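# Separate emitter holder from filter cube, stand both upright

## Task

Remove the emitter holder from the filter cube, then set the holder standing upright next to the remaining half of the cube, with both pieces resting flat on the table top, matching the reference image named manual.

## Robot and tools

Robot: two arms, left_arm and right_arm, each with six joints and a two-finger gripper. left_arm sits on the +y side of the table, right_arm on the -y side; these names do not match left and right in camera images. Calibrated bases in the scene frame: left_arm at (-0.025, +0.355, +0.025) m, quat_wxyz (+1.000, 0, 0, -0.010); right_arm at (+0.005, -0.335, +0.002) m, quat_wxyz (+1.000, 0, 0, -0.022). A camera stand is fixed behind the arms.

Frames: the scene frame has its origin at table-top height halfway between the nominal bases, +z up, +x pointing out across the table. Fixed cameras and the table use the scene frame. Each arm's end_effector_position (m) and end_effector_quat_wxyz, velocities and wrist camera poses are in that arm's own base frame. The gripper's fingers point along its +z, open and close along its y; the reported position is the point between the pads, roughly 1 cm behind the tips. Printed hand poses may be off by a few cm, more when stretched.

Joint rows: every command row is one flat list of 14 numbers covering both arms: first left_arm's 6 joints then its opening, then right_arm's 6 joints then its opening. Always send all 14, even when one arm should stay put (repeat its current Joint targets and its current gripper command; a 0 is a real half-open command). Joint order within an arm: wrist pitch, elbow, wrist yaw, wrist roll, shoulder, waist. Joint values are absolute target angles in radians, not offsets. Elbow and wrist pitch have flipped signs in everything you send and read. Usable ranges in your own numbers: wrist pitch -1.571 to 1.571, elbow -3.142 to 0.000, wrist yaw -1.571 to 1.571, wrist roll -2.094 to 2.094, shoulder 0.000 to 3.142, waist -2.618 to 3.054. Real ends may differ by up to 0.059 rad; targets too far beyond a limit are refused, and a clipped joint reports "joint sent to its limit". Opening is on a -1 (shut) to +1 (fully open, pads 0.094 m apart) scale.

execute_actions(actions, cameras): actions is a list of actions; each action is up to 15 rows, one per 1/30 s step, and a short action repeats its final row to fill 15 steps. Each joint's target is kept within a lead of its measured angle (0.339 rad for waist, shoulder, elbow; 2.2 for wrist joints), and a step that would shift the gripper over 200 mm is scaled back, so large changes need several actions. An empty actions list returns camera images and a full state. cameras: list of names, ["all"], or []; a wrong name invalidates the call.

move(target, speed, blend, opening_speed, grip_force, blocking, cameras): target is one 14-number row or a list of up to 15 such rows, all absolute joint targets. speed is rad/s for the joint with farthest to travel (0.01 to 12.57, default 0.5), one value or one per target. blend in rad rounds corners between listed targets (0 means stop at each). opening_speed sets how fast the commanded opening changes per second (at least 0.2); use it to close gently. grip_force is newtons per pad, 10 to 50, one value or one per arm; it persists, and lower force closes slowly. blocking=false returns early while the move continues; a new move then replaces it. Joints all move together, so the gripper follows a curve and nothing is avoided automatically. The result adds a "move:" line: done, off_target (resting over 0.035 rad from target), moving, held, or fault, plus limits=held when steps were withheld.

wait(seconds 0 to 10, cameras): lets time run with commands held. stop(cameras): brakes the current move. zoom_image(camera, region [x0, y0, x1, y1] in pixels, at most 504 each side): enlarges part of the latest image of a camera. Cameras: cam_head_left, cam_head_right, cam_high, cam_low, cam_left_wrist, cam_right_wrist, all 896x504. show_instructions: lists the reference images. finished_scene(scene): ends the current scene, given its number; irreversible.

Result lines: Joint positions and Joint velocities list each arm's joints in the order above, then pad gap (m). "within noise" means that arm is still. Joint targets shows what joints are driven toward now; resend it to hold a joint. Tool commands shows present gripper commands. grip_measured is the measured opening on the command scale; it tracks the command through contact, so a squeeze does not show as a stop, and it reads a little narrower than a firmly held part. grip_effort_nm is motor effort (negative closing), not pad force. Joint torques follow position order without the gripper; numbers 2, 5, 6 wrap at ±28 N m. "joint command not followed" means the clearance check altered some steps (it does not keep the grippers apart). MOTOR HOT appears at 75 °C; at 90 °C the arm folds and idles; avoid long holds at full stretch or pushing into unreachable poses.

Avoid: dropping parts or releasing them while moving, striking the table or fixed objects, hard presses, arm-to-arm contact (including closing one gripper on the other's fingers), strain on wrist camera cables, and anything ending up off the table. To release, command an opening clearly above grip_measured. Objects may occasionally be nudged by outside pushes.

Each tool is called after "Request:" as name(argument=value, ...), one argument or row to a line, values as JSON.

Reference images:

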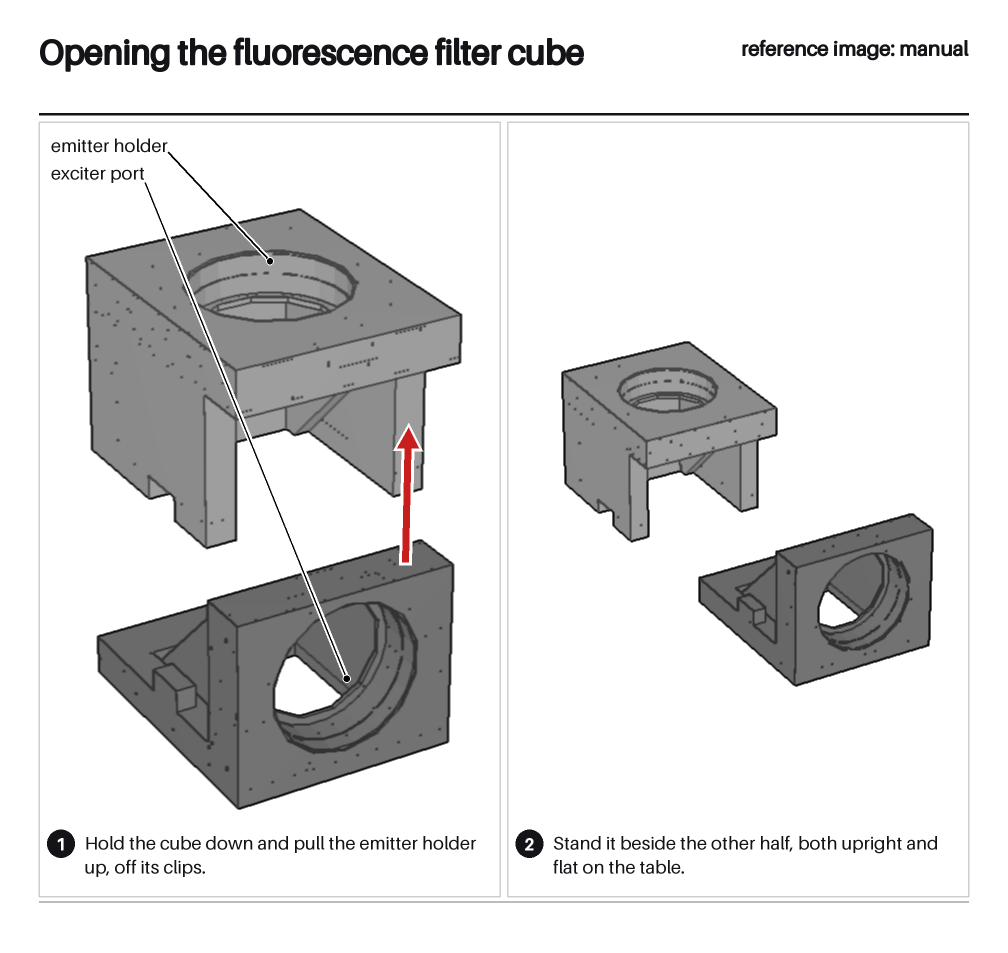

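## Session

Request:
execute_actions(
  actions=[],
)

Scene clock: 0.00 s.
left_arm: end_effector_position=(+0.3882, -0.0015, +0.3983) grip_measured=+1.000 grip_effort_nm=n/a end_effector_quat_wxyz=(+0.696, +0.000, +0.718, -0.010) | right_arm: end_effector_position=(+0.4113, -0.0020, +0.1383) grip_measured=+1.000 grip_effort_nm=n/a end_effector_quat_wxyz=(+0.613, +0.024, +0.787, -0.064)
Joint names: [wrist pitch, elbow, wrist yaw, wrist roll, shoulder, waist]
Joint positions: left_arm=[0.017 -1.05 0.016 -0.013 1.064 0.001 0.094] | right_arm=[-0.799 -0.433 0.215 -0.019 1.481 0.086 0.094]
Joint velocities: within noise
Joint torques (N m): no reading
Heat: left arm: 22 °C; right arm: 23 °C.
Joint targets: left_arm=[0.019 -1.059 0.016 -0.014 1.056 0.001] | right_arm=[-0.800 -0.441 0.217 -0.020 1.473 0.086]
Tool commands: left_gripper/opening=+1.0 right_gripper/opening=+1.0

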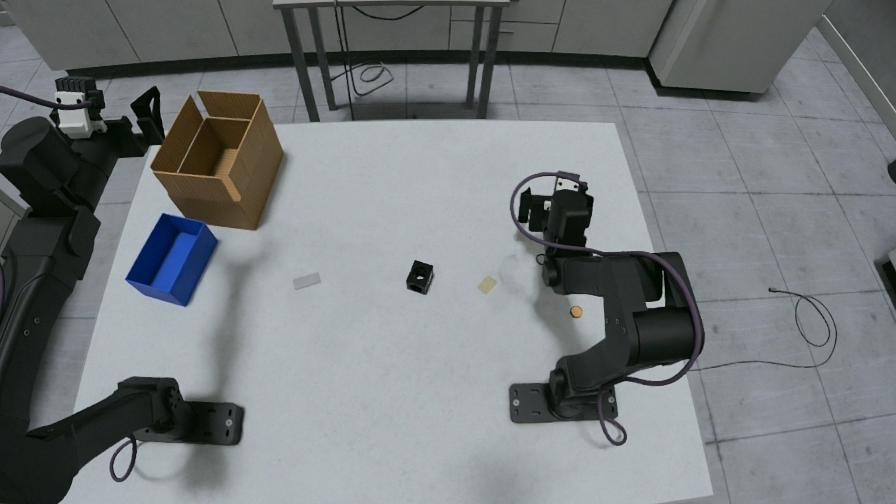

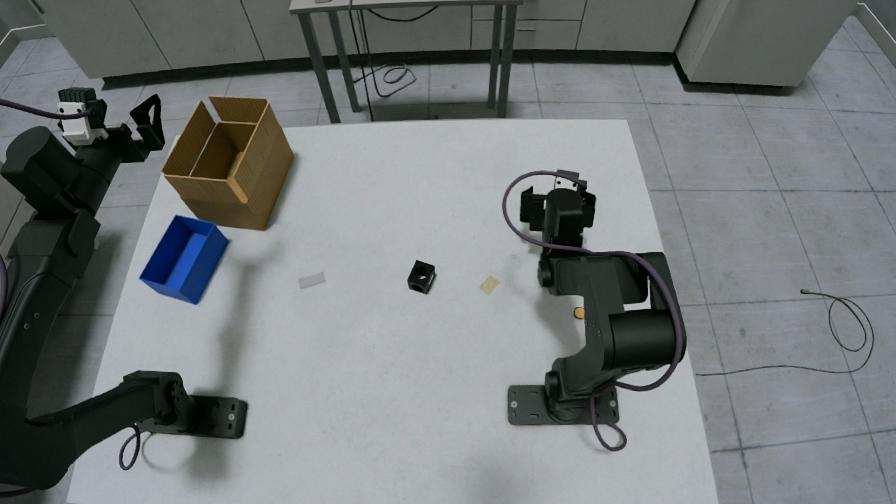

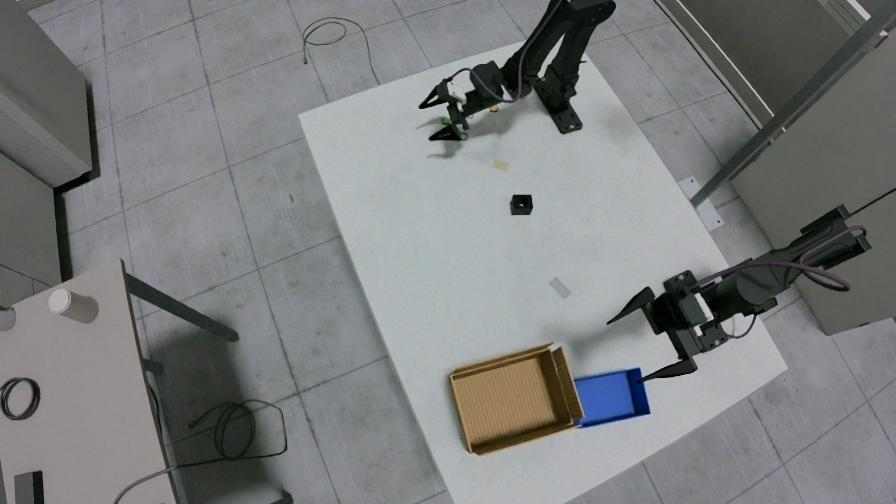

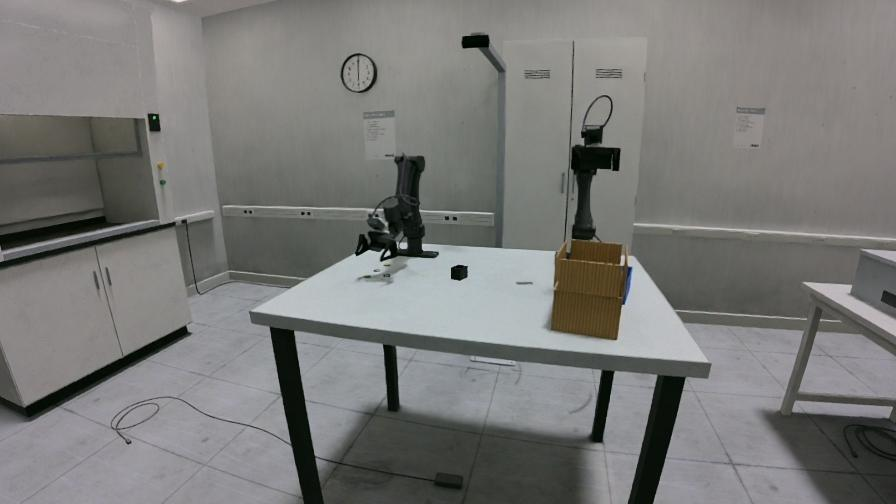

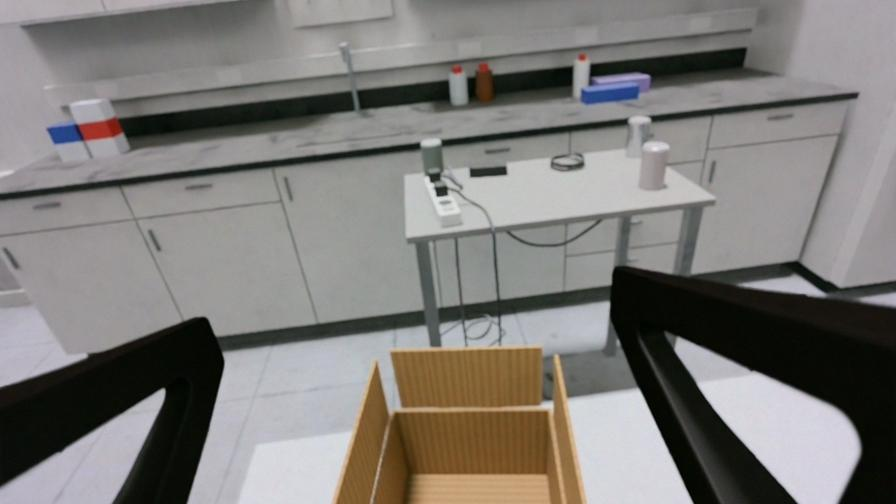

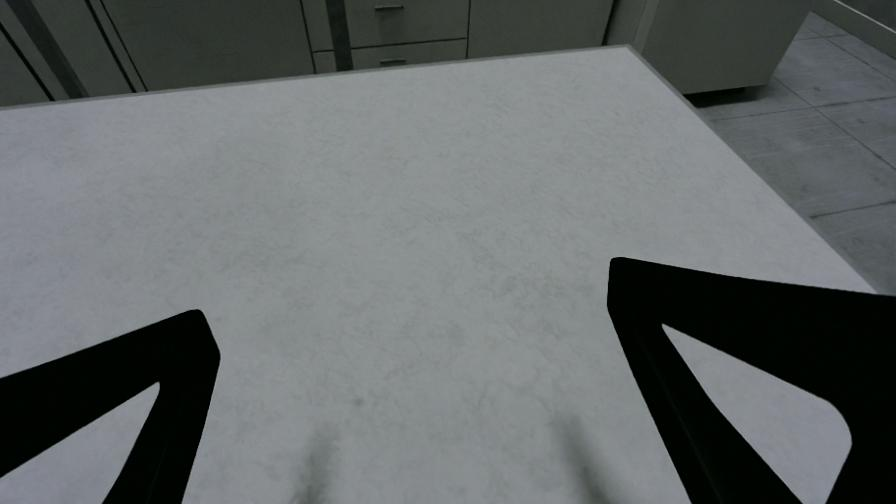

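Request:
zoom_image(
  camera="cam_head_left",
  region=[370, 230, 470, 330],
)

Request:
zoom_image(
  camera="cam_head_right",
  region=[370, 230, 470, 330],
)

Request:
zoom_image(
  camera="cam_high",
  region=[480, 165, 560, 245],
)

Request:
zoom_image(
  camera="cam_low",
  region=[430, 245, 490, 305],
)

Scaled by 5.040 from the camera's 896x504 image, which has a finer 1280x720 frame.

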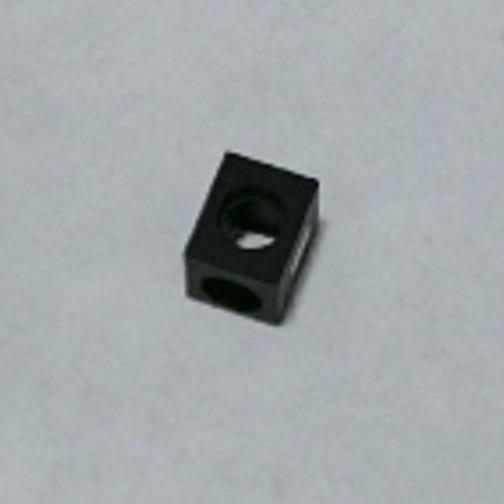

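Scaled by 5.040 from the camera's 896x504 image, which has a finer 1280x720 frame.

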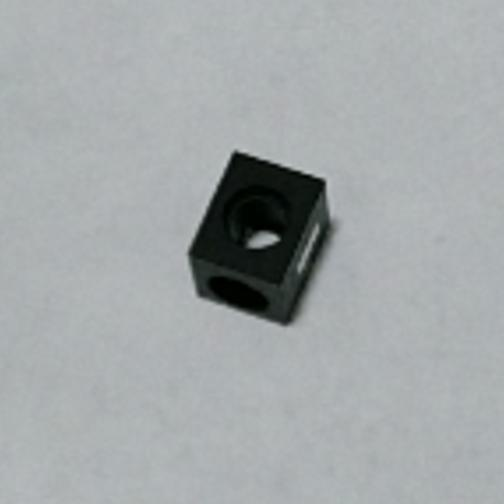

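Scaled by 6.300 from the camera's 896x504 image, which has a finer 1280x720 frame.

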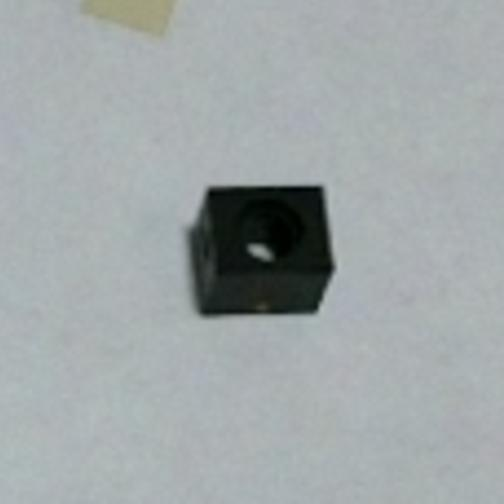

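Scaled by 8.400 from the camera's 896x504 image, which has a finer 1280x720 frame.

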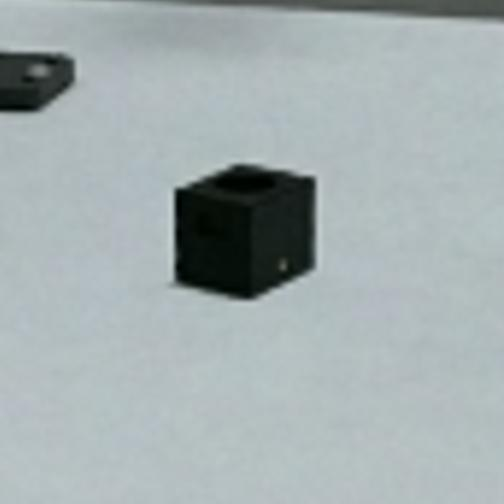

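Request:
move(
  target=[0.019,-1.059,0.016,-0.014,1.056,0.001,1,1.488,-1.9,0,0,1.983,0.791,1],
  speed=1.2,
  cameras=["all"],
)

Scene clock: 8.97 s.
left_arm: end_effector_position=(+0.3882, -0.0015, +0.3983) grip_measured=+1.000 grip_effort_nm=0.05 end_effector_quat_wxyz=(+0.696, +0.000, +0.718, -0.010) | right_arm: end_effector_position=(+0.2647, +0.2672, +0.1501) grip_measured=+1.000 grip_effort_nm=0.01 end_effector_quat_wxyz=(+0.012, -0.388, +0.921, +0.002)
Joint names: [wrist pitch, elbow, wrist yaw, wrist roll, shoulder, waist]
Joint positions: left_arm=[0.017 -1.05 0.016 -0.013 1.064 0.001 0.094] | right_arm=[1.458 -1.875 0.005 -0.008 1.963 0.79 0.094]
Joint torques (N m): left_arm=[-2 -6.6 -0.02 -0.04 -2.82 0.08] | right_arm=[-0.05 -8.31 -0.06 0.08 -8.02 0.08]
Heat: left arm: 24 °C; right arm: 23 °C.
Joint targets: left_arm=[0.019 -1.059 0.016 -0.014 1.056 0.001] | right_arm=[1.488 -1.900 0.000 0.000 1.983 0.791]
move: done

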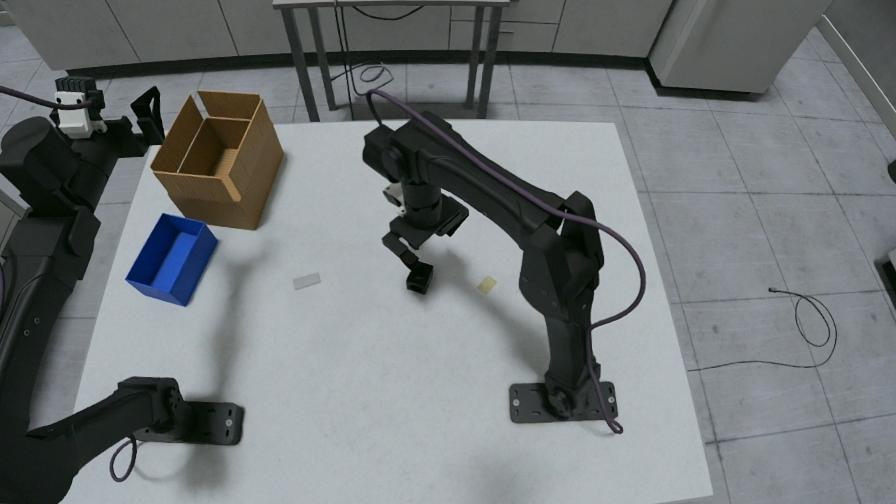

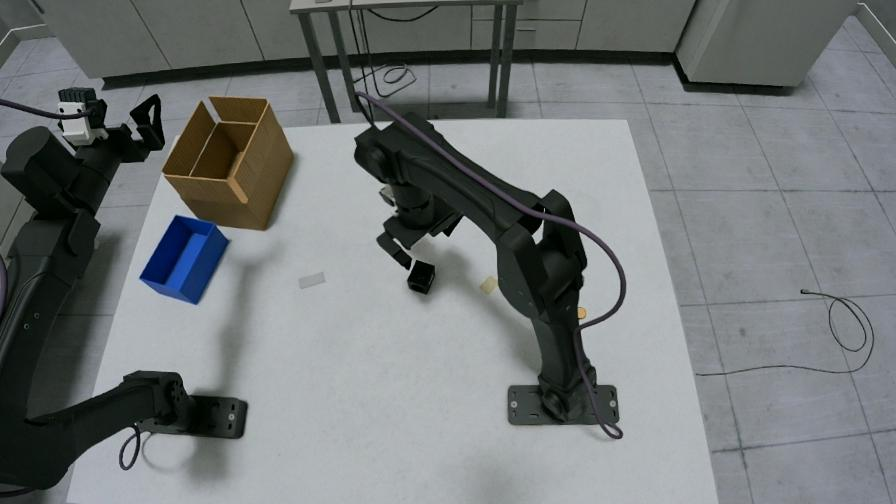

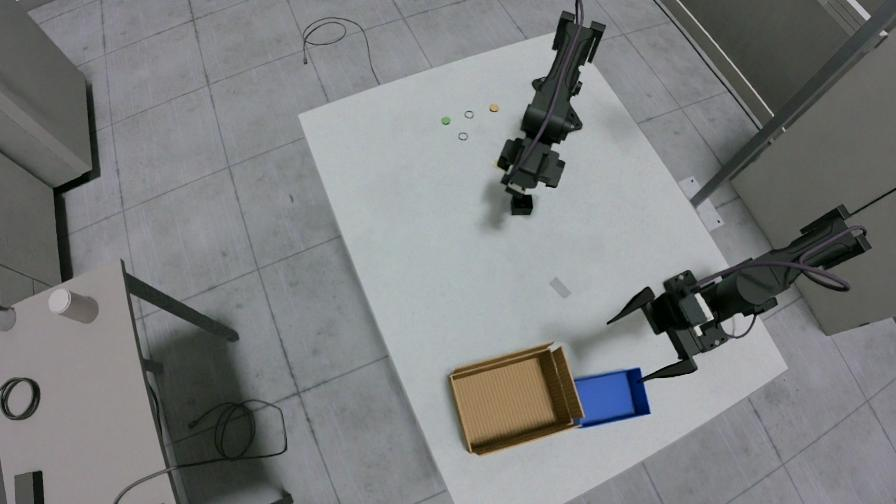

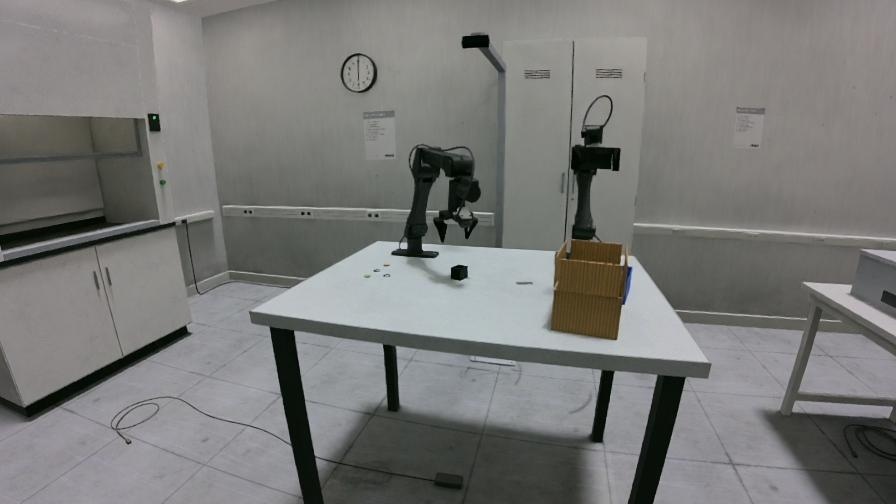

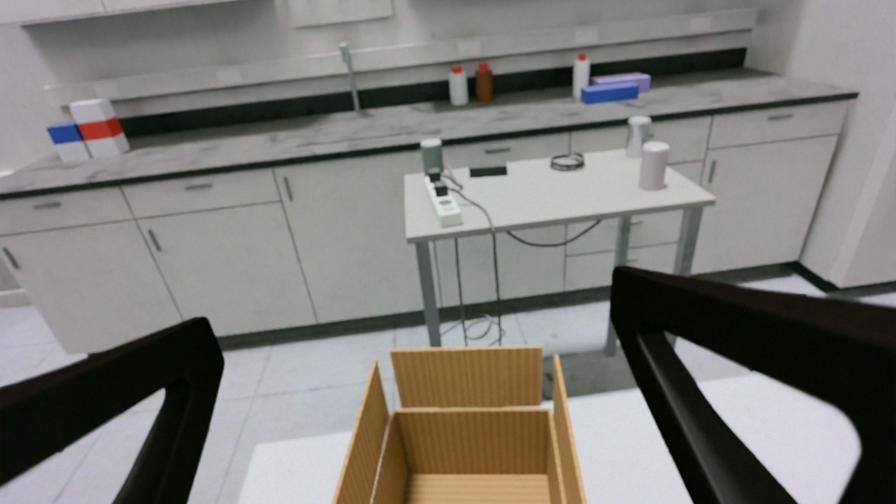

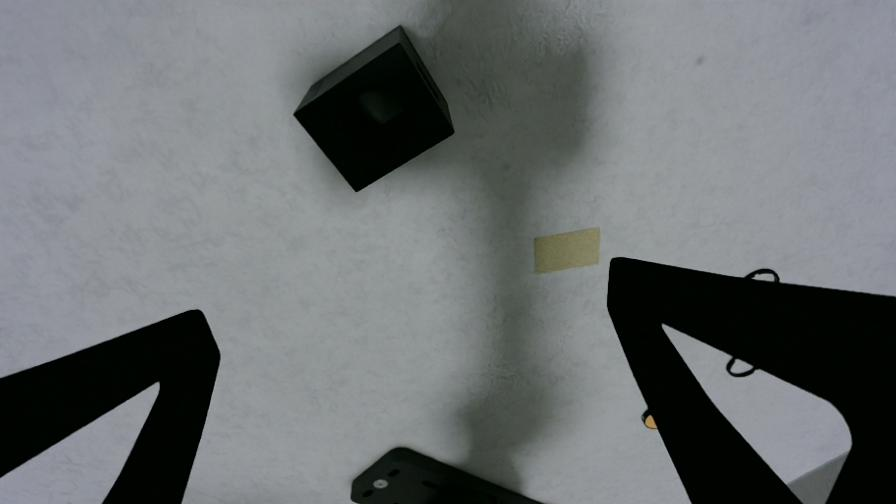

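Request:
move(
  target=[
    [0.019,-1.059,-0.5,-0.3,1.056,-1.2,1,1.504,-1.951,0,1.105,2.018,0.842,1],
    [-0.432,-0.844,-0.99,-0.7,2.065,-1.4235,1,1.504,-1.951,0,1.105,2.018,0.842,1],
  ],
  speed=1.2,
  blend=0.15,
  cameras=["all"],
)

Scene clock: 17.33 s.
left_arm: end_effector_position=(+0.2094, -0.3778, +0.0201) grip_measured=+1.000 grip_effort_nm=0.05 end_effector_quat_wxyz=(+0.541, +0.128, +0.827, -0.075) | right_arm: end_effector_position=(+0.2580, +0.2860, +0.1510) grip_measured=+1.000 grip_effort_nm=0.01 end_effector_quat_wxyz=(+0.008, +0.130, +0.991, +0.013)
Joint names: [wrist pitch, elbow, wrist yaw, wrist roll, shoulder, waist]
Joint positions: left_arm=[-0.417 -0.843 -0.974 -0.688 2.058 -1.42 0.094] | right_arm=[1.47 -1.926 -0.001 1.094 1.997 0.834 0.094]
Joint torques (N m): left_arm=[-1.68 -3.59 -0.47 -0.21 -7.6 -0.27] | right_arm=[-0.02 -8.34 0.01 0.09 -8.2 0.7]
Heat: left arm: 26 °C; right arm: 23 °C.
Joint targets: left_arm=[-0.432 -0.844 -0.990 -0.700 2.065 -1.424] | right_arm=[1.504 -1.951 0.000 1.105 2.018 0.842]
move: done

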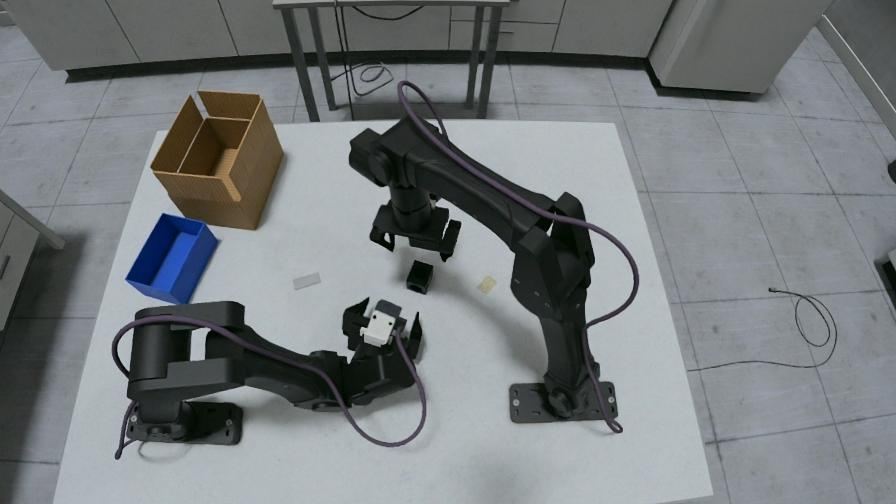

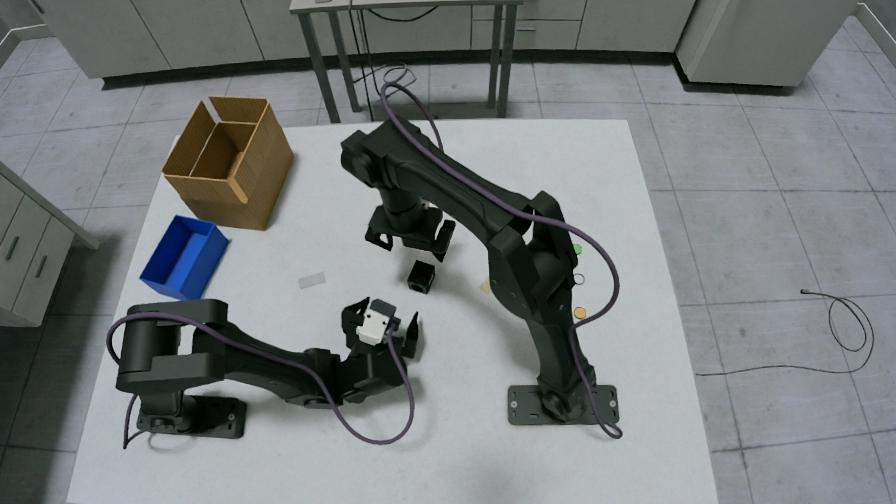

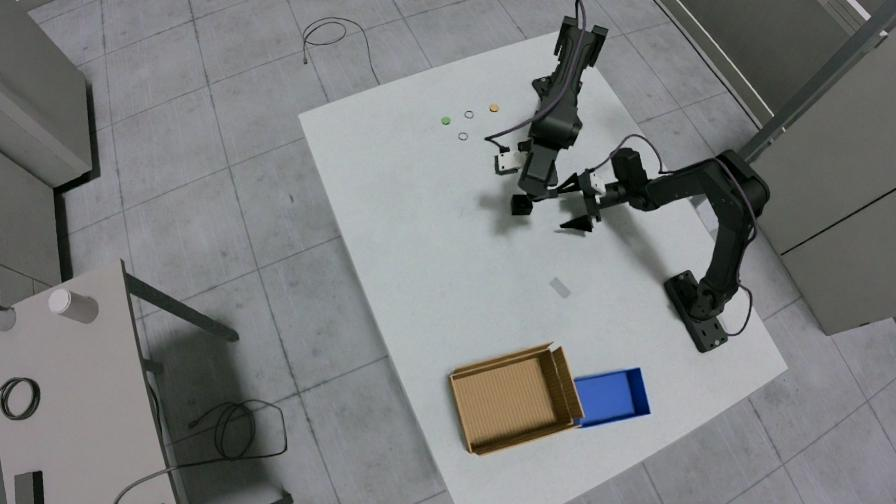

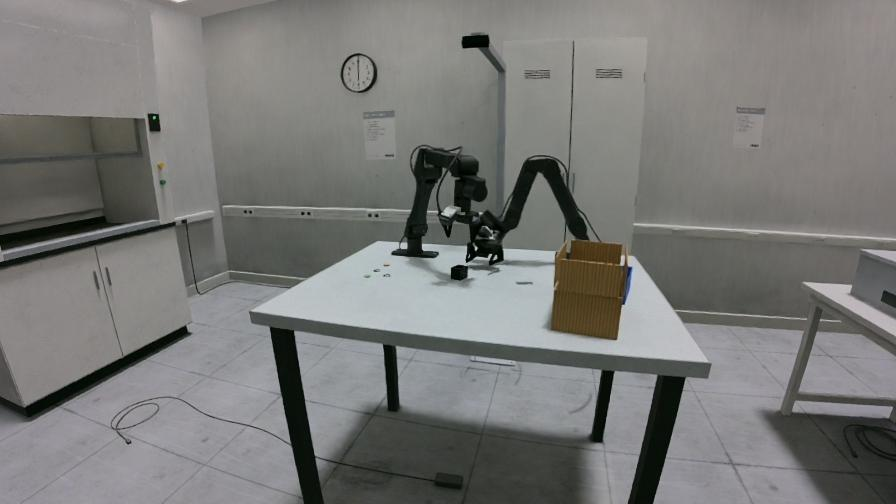

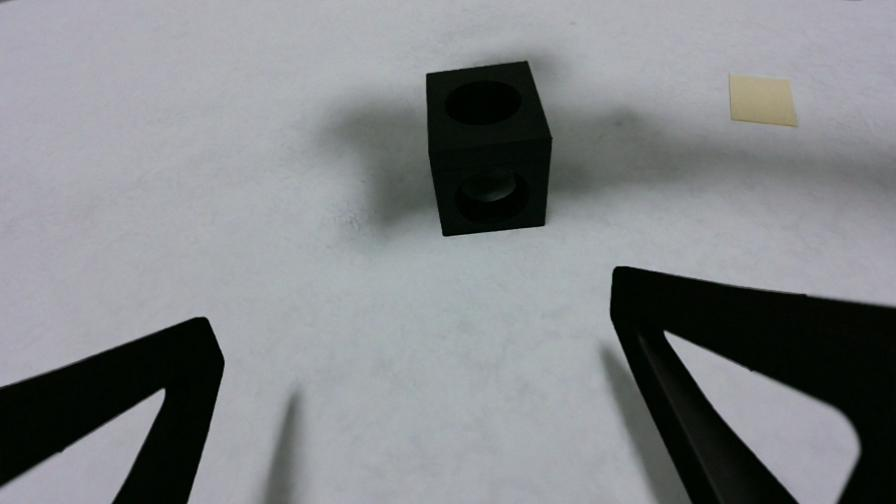

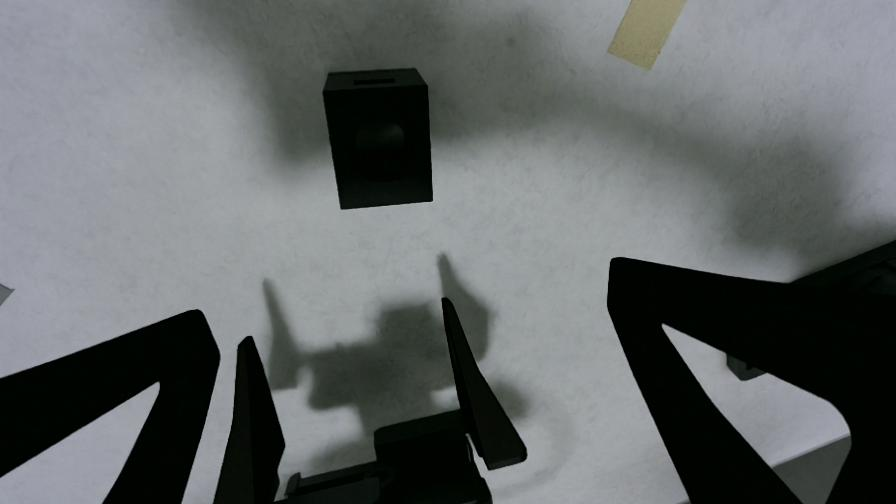

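Request:
zoom_image(
  camera="cam_left_wrist",
  region=[400, 40, 580, 250],
)

Request:
zoom_image(
  camera="cam_right_wrist",
  region=[290, 50, 460, 220],
)

Scaled by 2.400 from the camera's 896x504 image, which has a finer 1280x720 frame.

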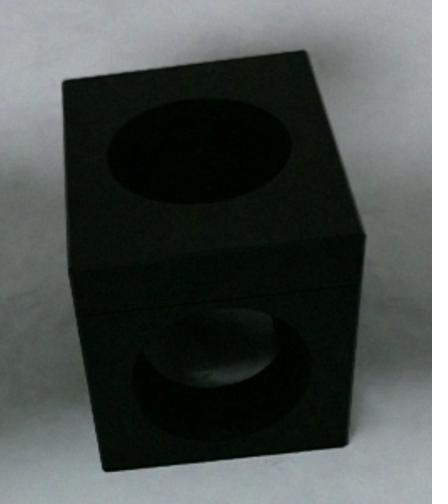

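Scaled by 2.965 from the camera's 896x504 image, which has a finer 1280x720 frame.

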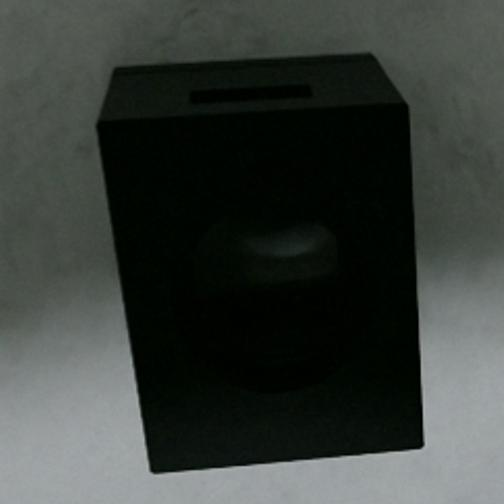

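Request:
move(
  target=[-0.416,-0.946,-0.971,-0.667,2.123,-1.441,1,1.278,-1.751,0,1.145,2.0445,0.835,1],
  speed=0.6,
  cameras=["cam_left_wrist","cam_right_wrist"],
)

Scene clock: 24.47 s.
left_arm: end_effector_position=(+0.2064, -0.4054, +0.0264) grip_measured=+1.000 grip_effort_nm=0.05 end_effector_quat_wxyz=(+0.545, +0.131, +0.822, -0.094) | right_arm: end_effector_position=(+0.2653, +0.2944, +0.0945) grip_measured=+1.000 grip_effort_nm=0.01 end_effector_quat_wxyz=(+0.006, +0.149, +0.989, +0.011)
Joint names: [wrist pitch, elbow, wrist yaw, wrist roll, shoulder, waist]
Joint positions: left_arm=[-0.418 -0.929 -0.969 -0.67 2.099 -1.435 0.094] | right_arm=[1.267 -1.757 -0.002 1.133 2.035 0.834 0.094]
Joint torques (N m): left_arm=[-1.48 -5.14 -0.37 -0.02 -6.97 -0.46] | right_arm=[-0.2 -5.44 0.02 0.11 -9.55 0.05]
Heat: left arm: 25 °C; right arm: 23 °C.
Joint targets: left_arm=[-0.416 -0.946 -0.971 -0.667 2.123 -1.441] | right_arm=[1.278 -1.751 0.000 1.145 2.044 0.835]
move: done
Images, in order (width x height): cam_left_wrist 896x504, cam_right_wrist 896x504.

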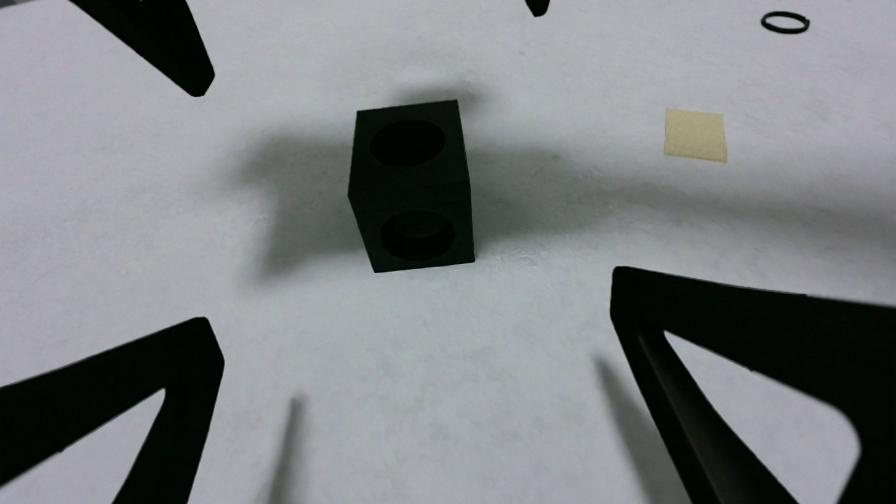

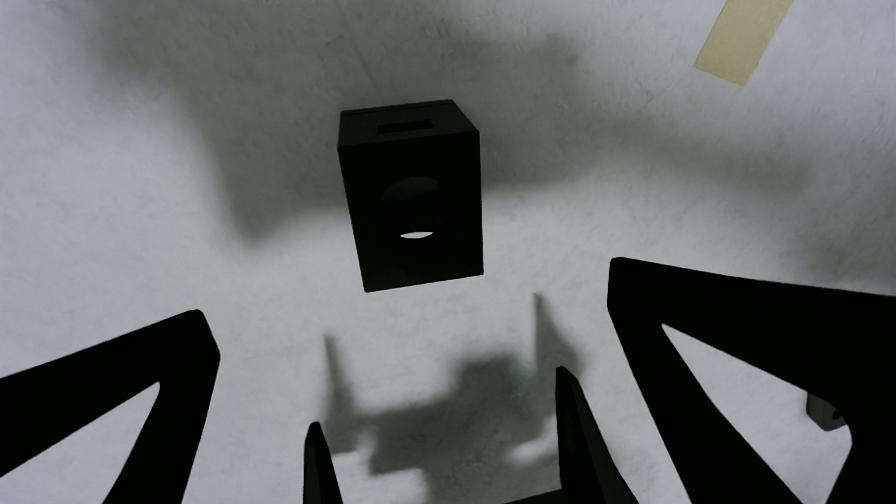

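Request:
move(
  target=[-0.552,-0.992,-0.898,-0.56,2.219,-1.3695,1,1.066,-1.568,0,1.13,2.073,0.821,1],
  speed=0.4,
  cameras=["all"],
)

Scene clock: 28.63 s.
left_arm: end_effector_position=(+0.2285, -0.4190, +0.0070) grip_measured=+1.000 grip_effort_nm=0.05 end_effector_quat_wxyz=(+0.542, +0.150, +0.821, -0.096) | right_arm: end_effector_position=(+0.2658, +0.2941, +0.0413) grip_measured=+1.000 grip_effort_nm=0.01 end_effector_quat_wxyz=(+0.008, +0.149, +0.989, +0.014)
Joint names: [wrist pitch, elbow, wrist yaw, wrist roll, shoulder, waist]
Joint positions: left_arm=[-0.537 -0.972 -0.898 -0.563 2.196 -1.374 0.094] | right_arm=[1.056 -1.576 -0.003 1.132 2.057 0.832 0.094]
Joint torques (N m): left_arm=[-1.72 -5.19 -0.33 0 -7.54 0.36] | right_arm=[-0.25 -5.09 0.01 -0.04 -9.03 -1.03]
Heat: left arm: 25 °C; right arm: 23 °C.
Joint targets: left_arm=[-0.552 -0.992 -0.898 -0.560 2.219 -1.370] | right_arm=[1.066 -1.568 0.000 1.130 2.073 0.821]
move: done

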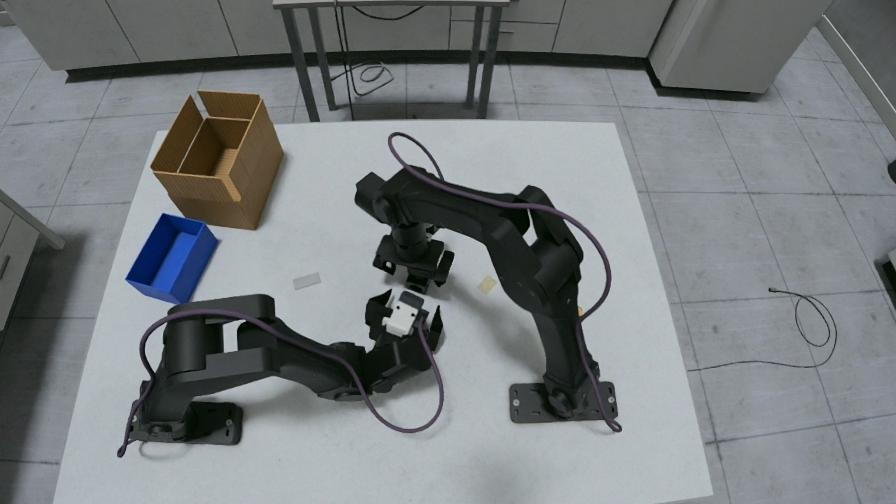

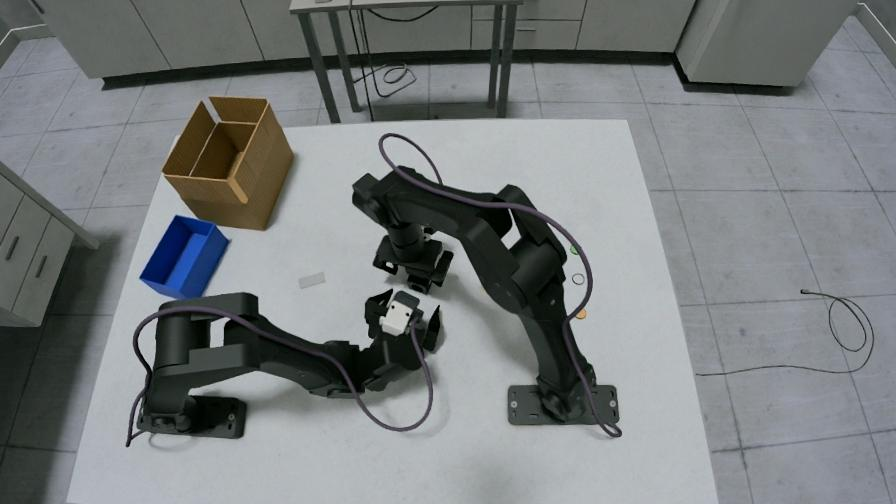

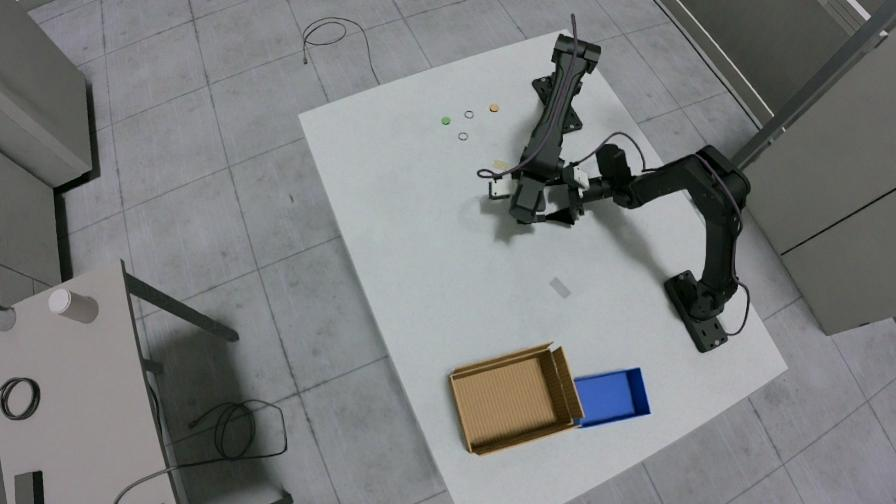

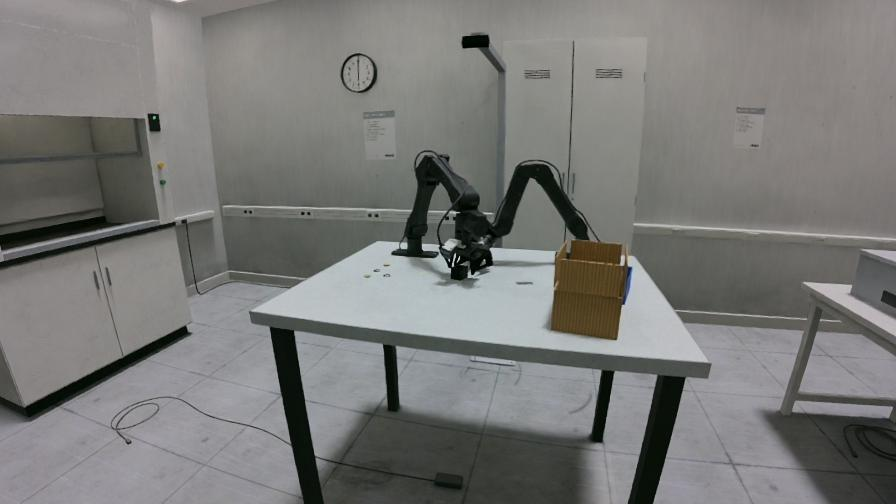

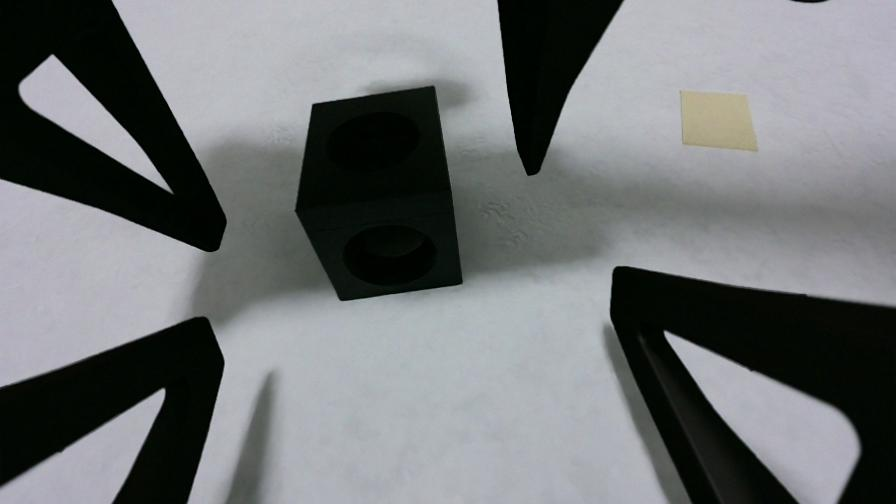

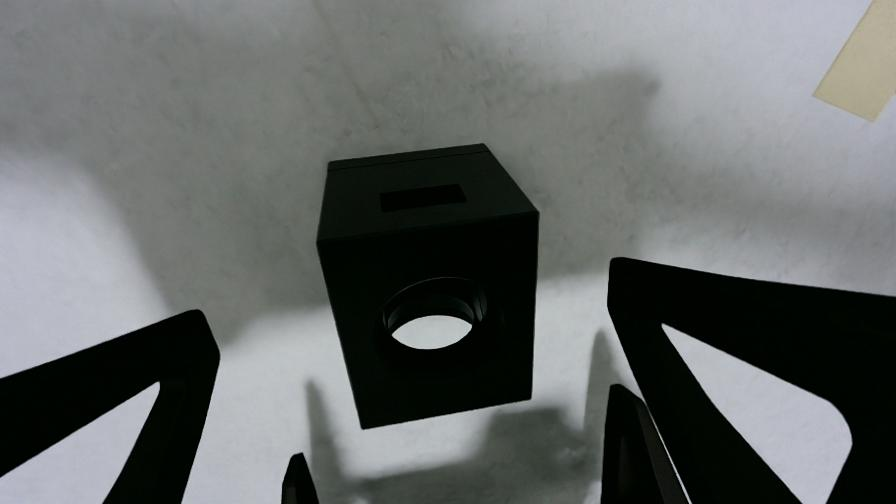

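Request:
move(
  target=[-0.552,-0.992,-0.898,-0.56,2.219,-1.3695,1,1.066,-1.568,0,1.13,2.073,0.821,-0.25],
  speed=0.4,
  opening_speed=0.7,
  grip_force=[50,35],
  cameras=["cam_left_wrist","cam_right_wrist"],
)

Scene clock: 32.40 s.
left_arm: end_effector_position=(+0.2285, -0.4190, +0.0070) grip_measured=+1.000 grip_effort_nm=0.05 end_effector_quat_wxyz=(+0.542, +0.151, +0.821, -0.096) | right_arm: end_effector_position=(+0.2667, +0.2934, +0.0413) grip_measured=-0.147 grip_effort_nm=-0.70 end_effector_quat_wxyz=(+0.008, +0.151, +0.988, +0.015)
Joint names: [wrist pitch, elbow, wrist yaw, wrist roll, shoulder, waist]
Joint positions: left_arm=[-0.538 -0.972 -0.898 -0.562 2.196 -1.374 0.094] | right_arm=[1.056 -1.576 -0.003 1.132 2.057 0.829 0.04]
Joint torques (N m): left_arm=[-1.74 -5.15 -0.32 0 -7.56 0.38] | right_arm=[-0.22 -5.14 0.03 -0.06 -9.01 -0.77]
Heat: left arm: 25 °C; right arm: 23 °C.
Joint targets: left_arm=[-0.552 -0.992 -0.898 -0.560 2.219 -1.370] | right_arm=[1.066 -1.568 0.000 1.130 2.073 0.821]
grip_force (N): 50, 35
move: done
Images, in order (width x height): cam_left_wrist 896x504, cam_right_wrist 896x504.

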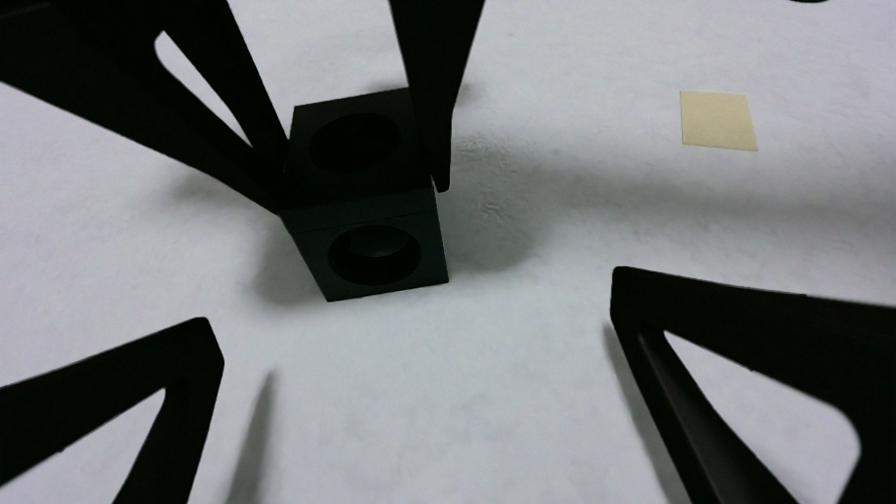

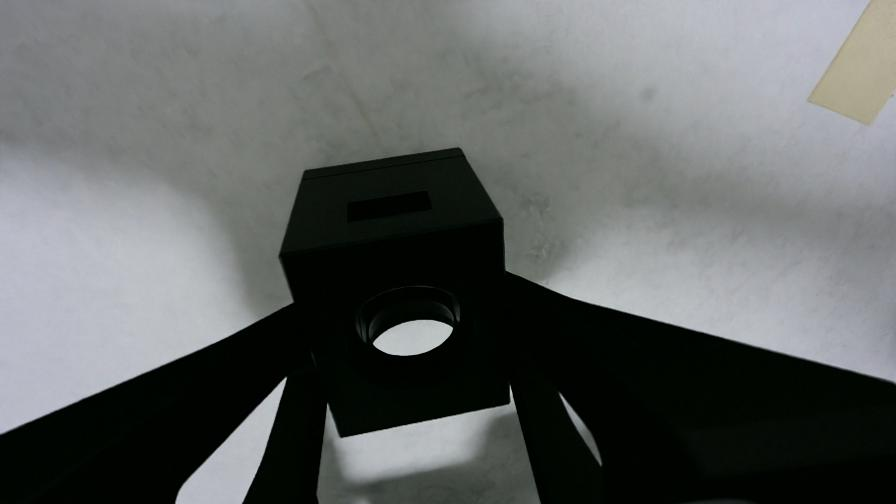

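Request:
move(
  target=[-0.568,-1.0165,-0.893,-0.553,2.2545,-1.323,1,1.066,-1.568,0,1.13,2.073,0.821,-0.25],
  speed=0.3,
  cameras=["cam_left_wrist","cam_right_wrist"],
)

Scene clock: 49.87 s.
left_arm: end_effector_position=(+0.2492, -0.4140, +0.0005) grip_measured=+1.000 grip_effort_nm=0.06 end_effector_quat_wxyz=(+0.544, +0.134, +0.824, -0.084) | right_arm: end_effector_position=(+0.2667, +0.2934, +0.0413) grip_measured=-0.148 grip_effort_nm=-0.74 end_effector_quat_wxyz=(+0.008, +0.151, +0.988, +0.015)
Joint names: [wrist pitch, elbow, wrist yaw, wrist roll, shoulder, waist]
Joint positions: left_arm=[-0.553 -0.997 -0.893 -0.556 2.23 -1.326 0.094] | right_arm=[1.056 -1.576 -0.003 1.132 2.057 0.829 0.04]
Joint torques (N m): left_arm=[-1.76 -5.14 -0.31 -0.01 -7.69 0.2] | right_arm=[-0.23 -5.11 0.04 -0.04 -9.05 -0.79]
Heat: left arm: 26 °C; right arm: 24 °C.
Joint targets: left_arm=[-0.568 -1.016 -0.893 -0.553 2.254 -1.323] | right_arm=[1.066 -1.568 0.000 1.130 2.073 0.821]
grip_force (N): 50, 35
move: done
Images, in order (width x height): cam_left_wrist 896x504, cam_right_wrist 896x504.

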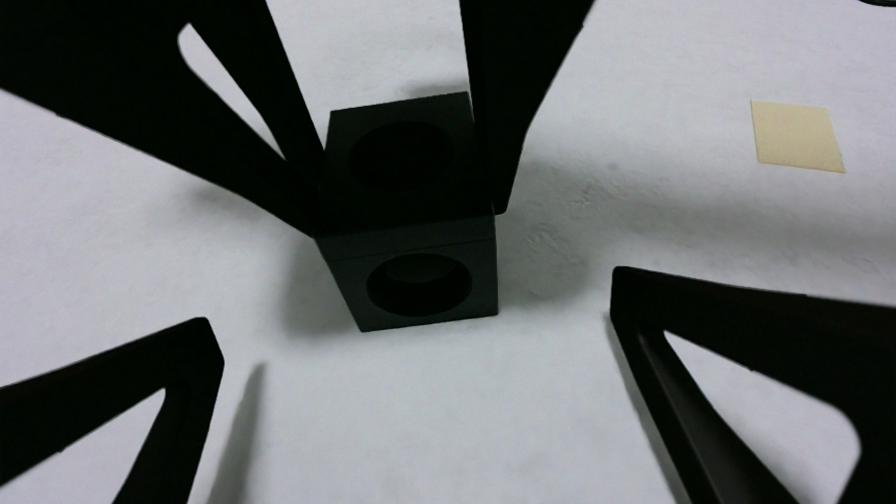

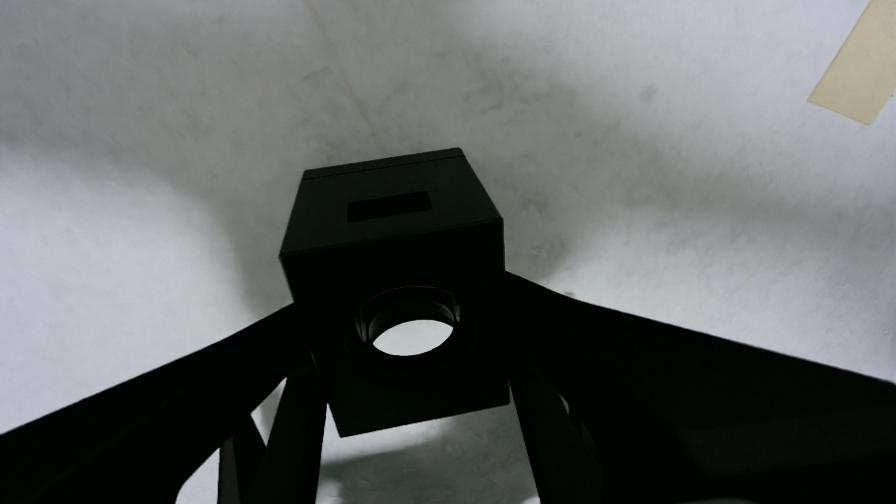

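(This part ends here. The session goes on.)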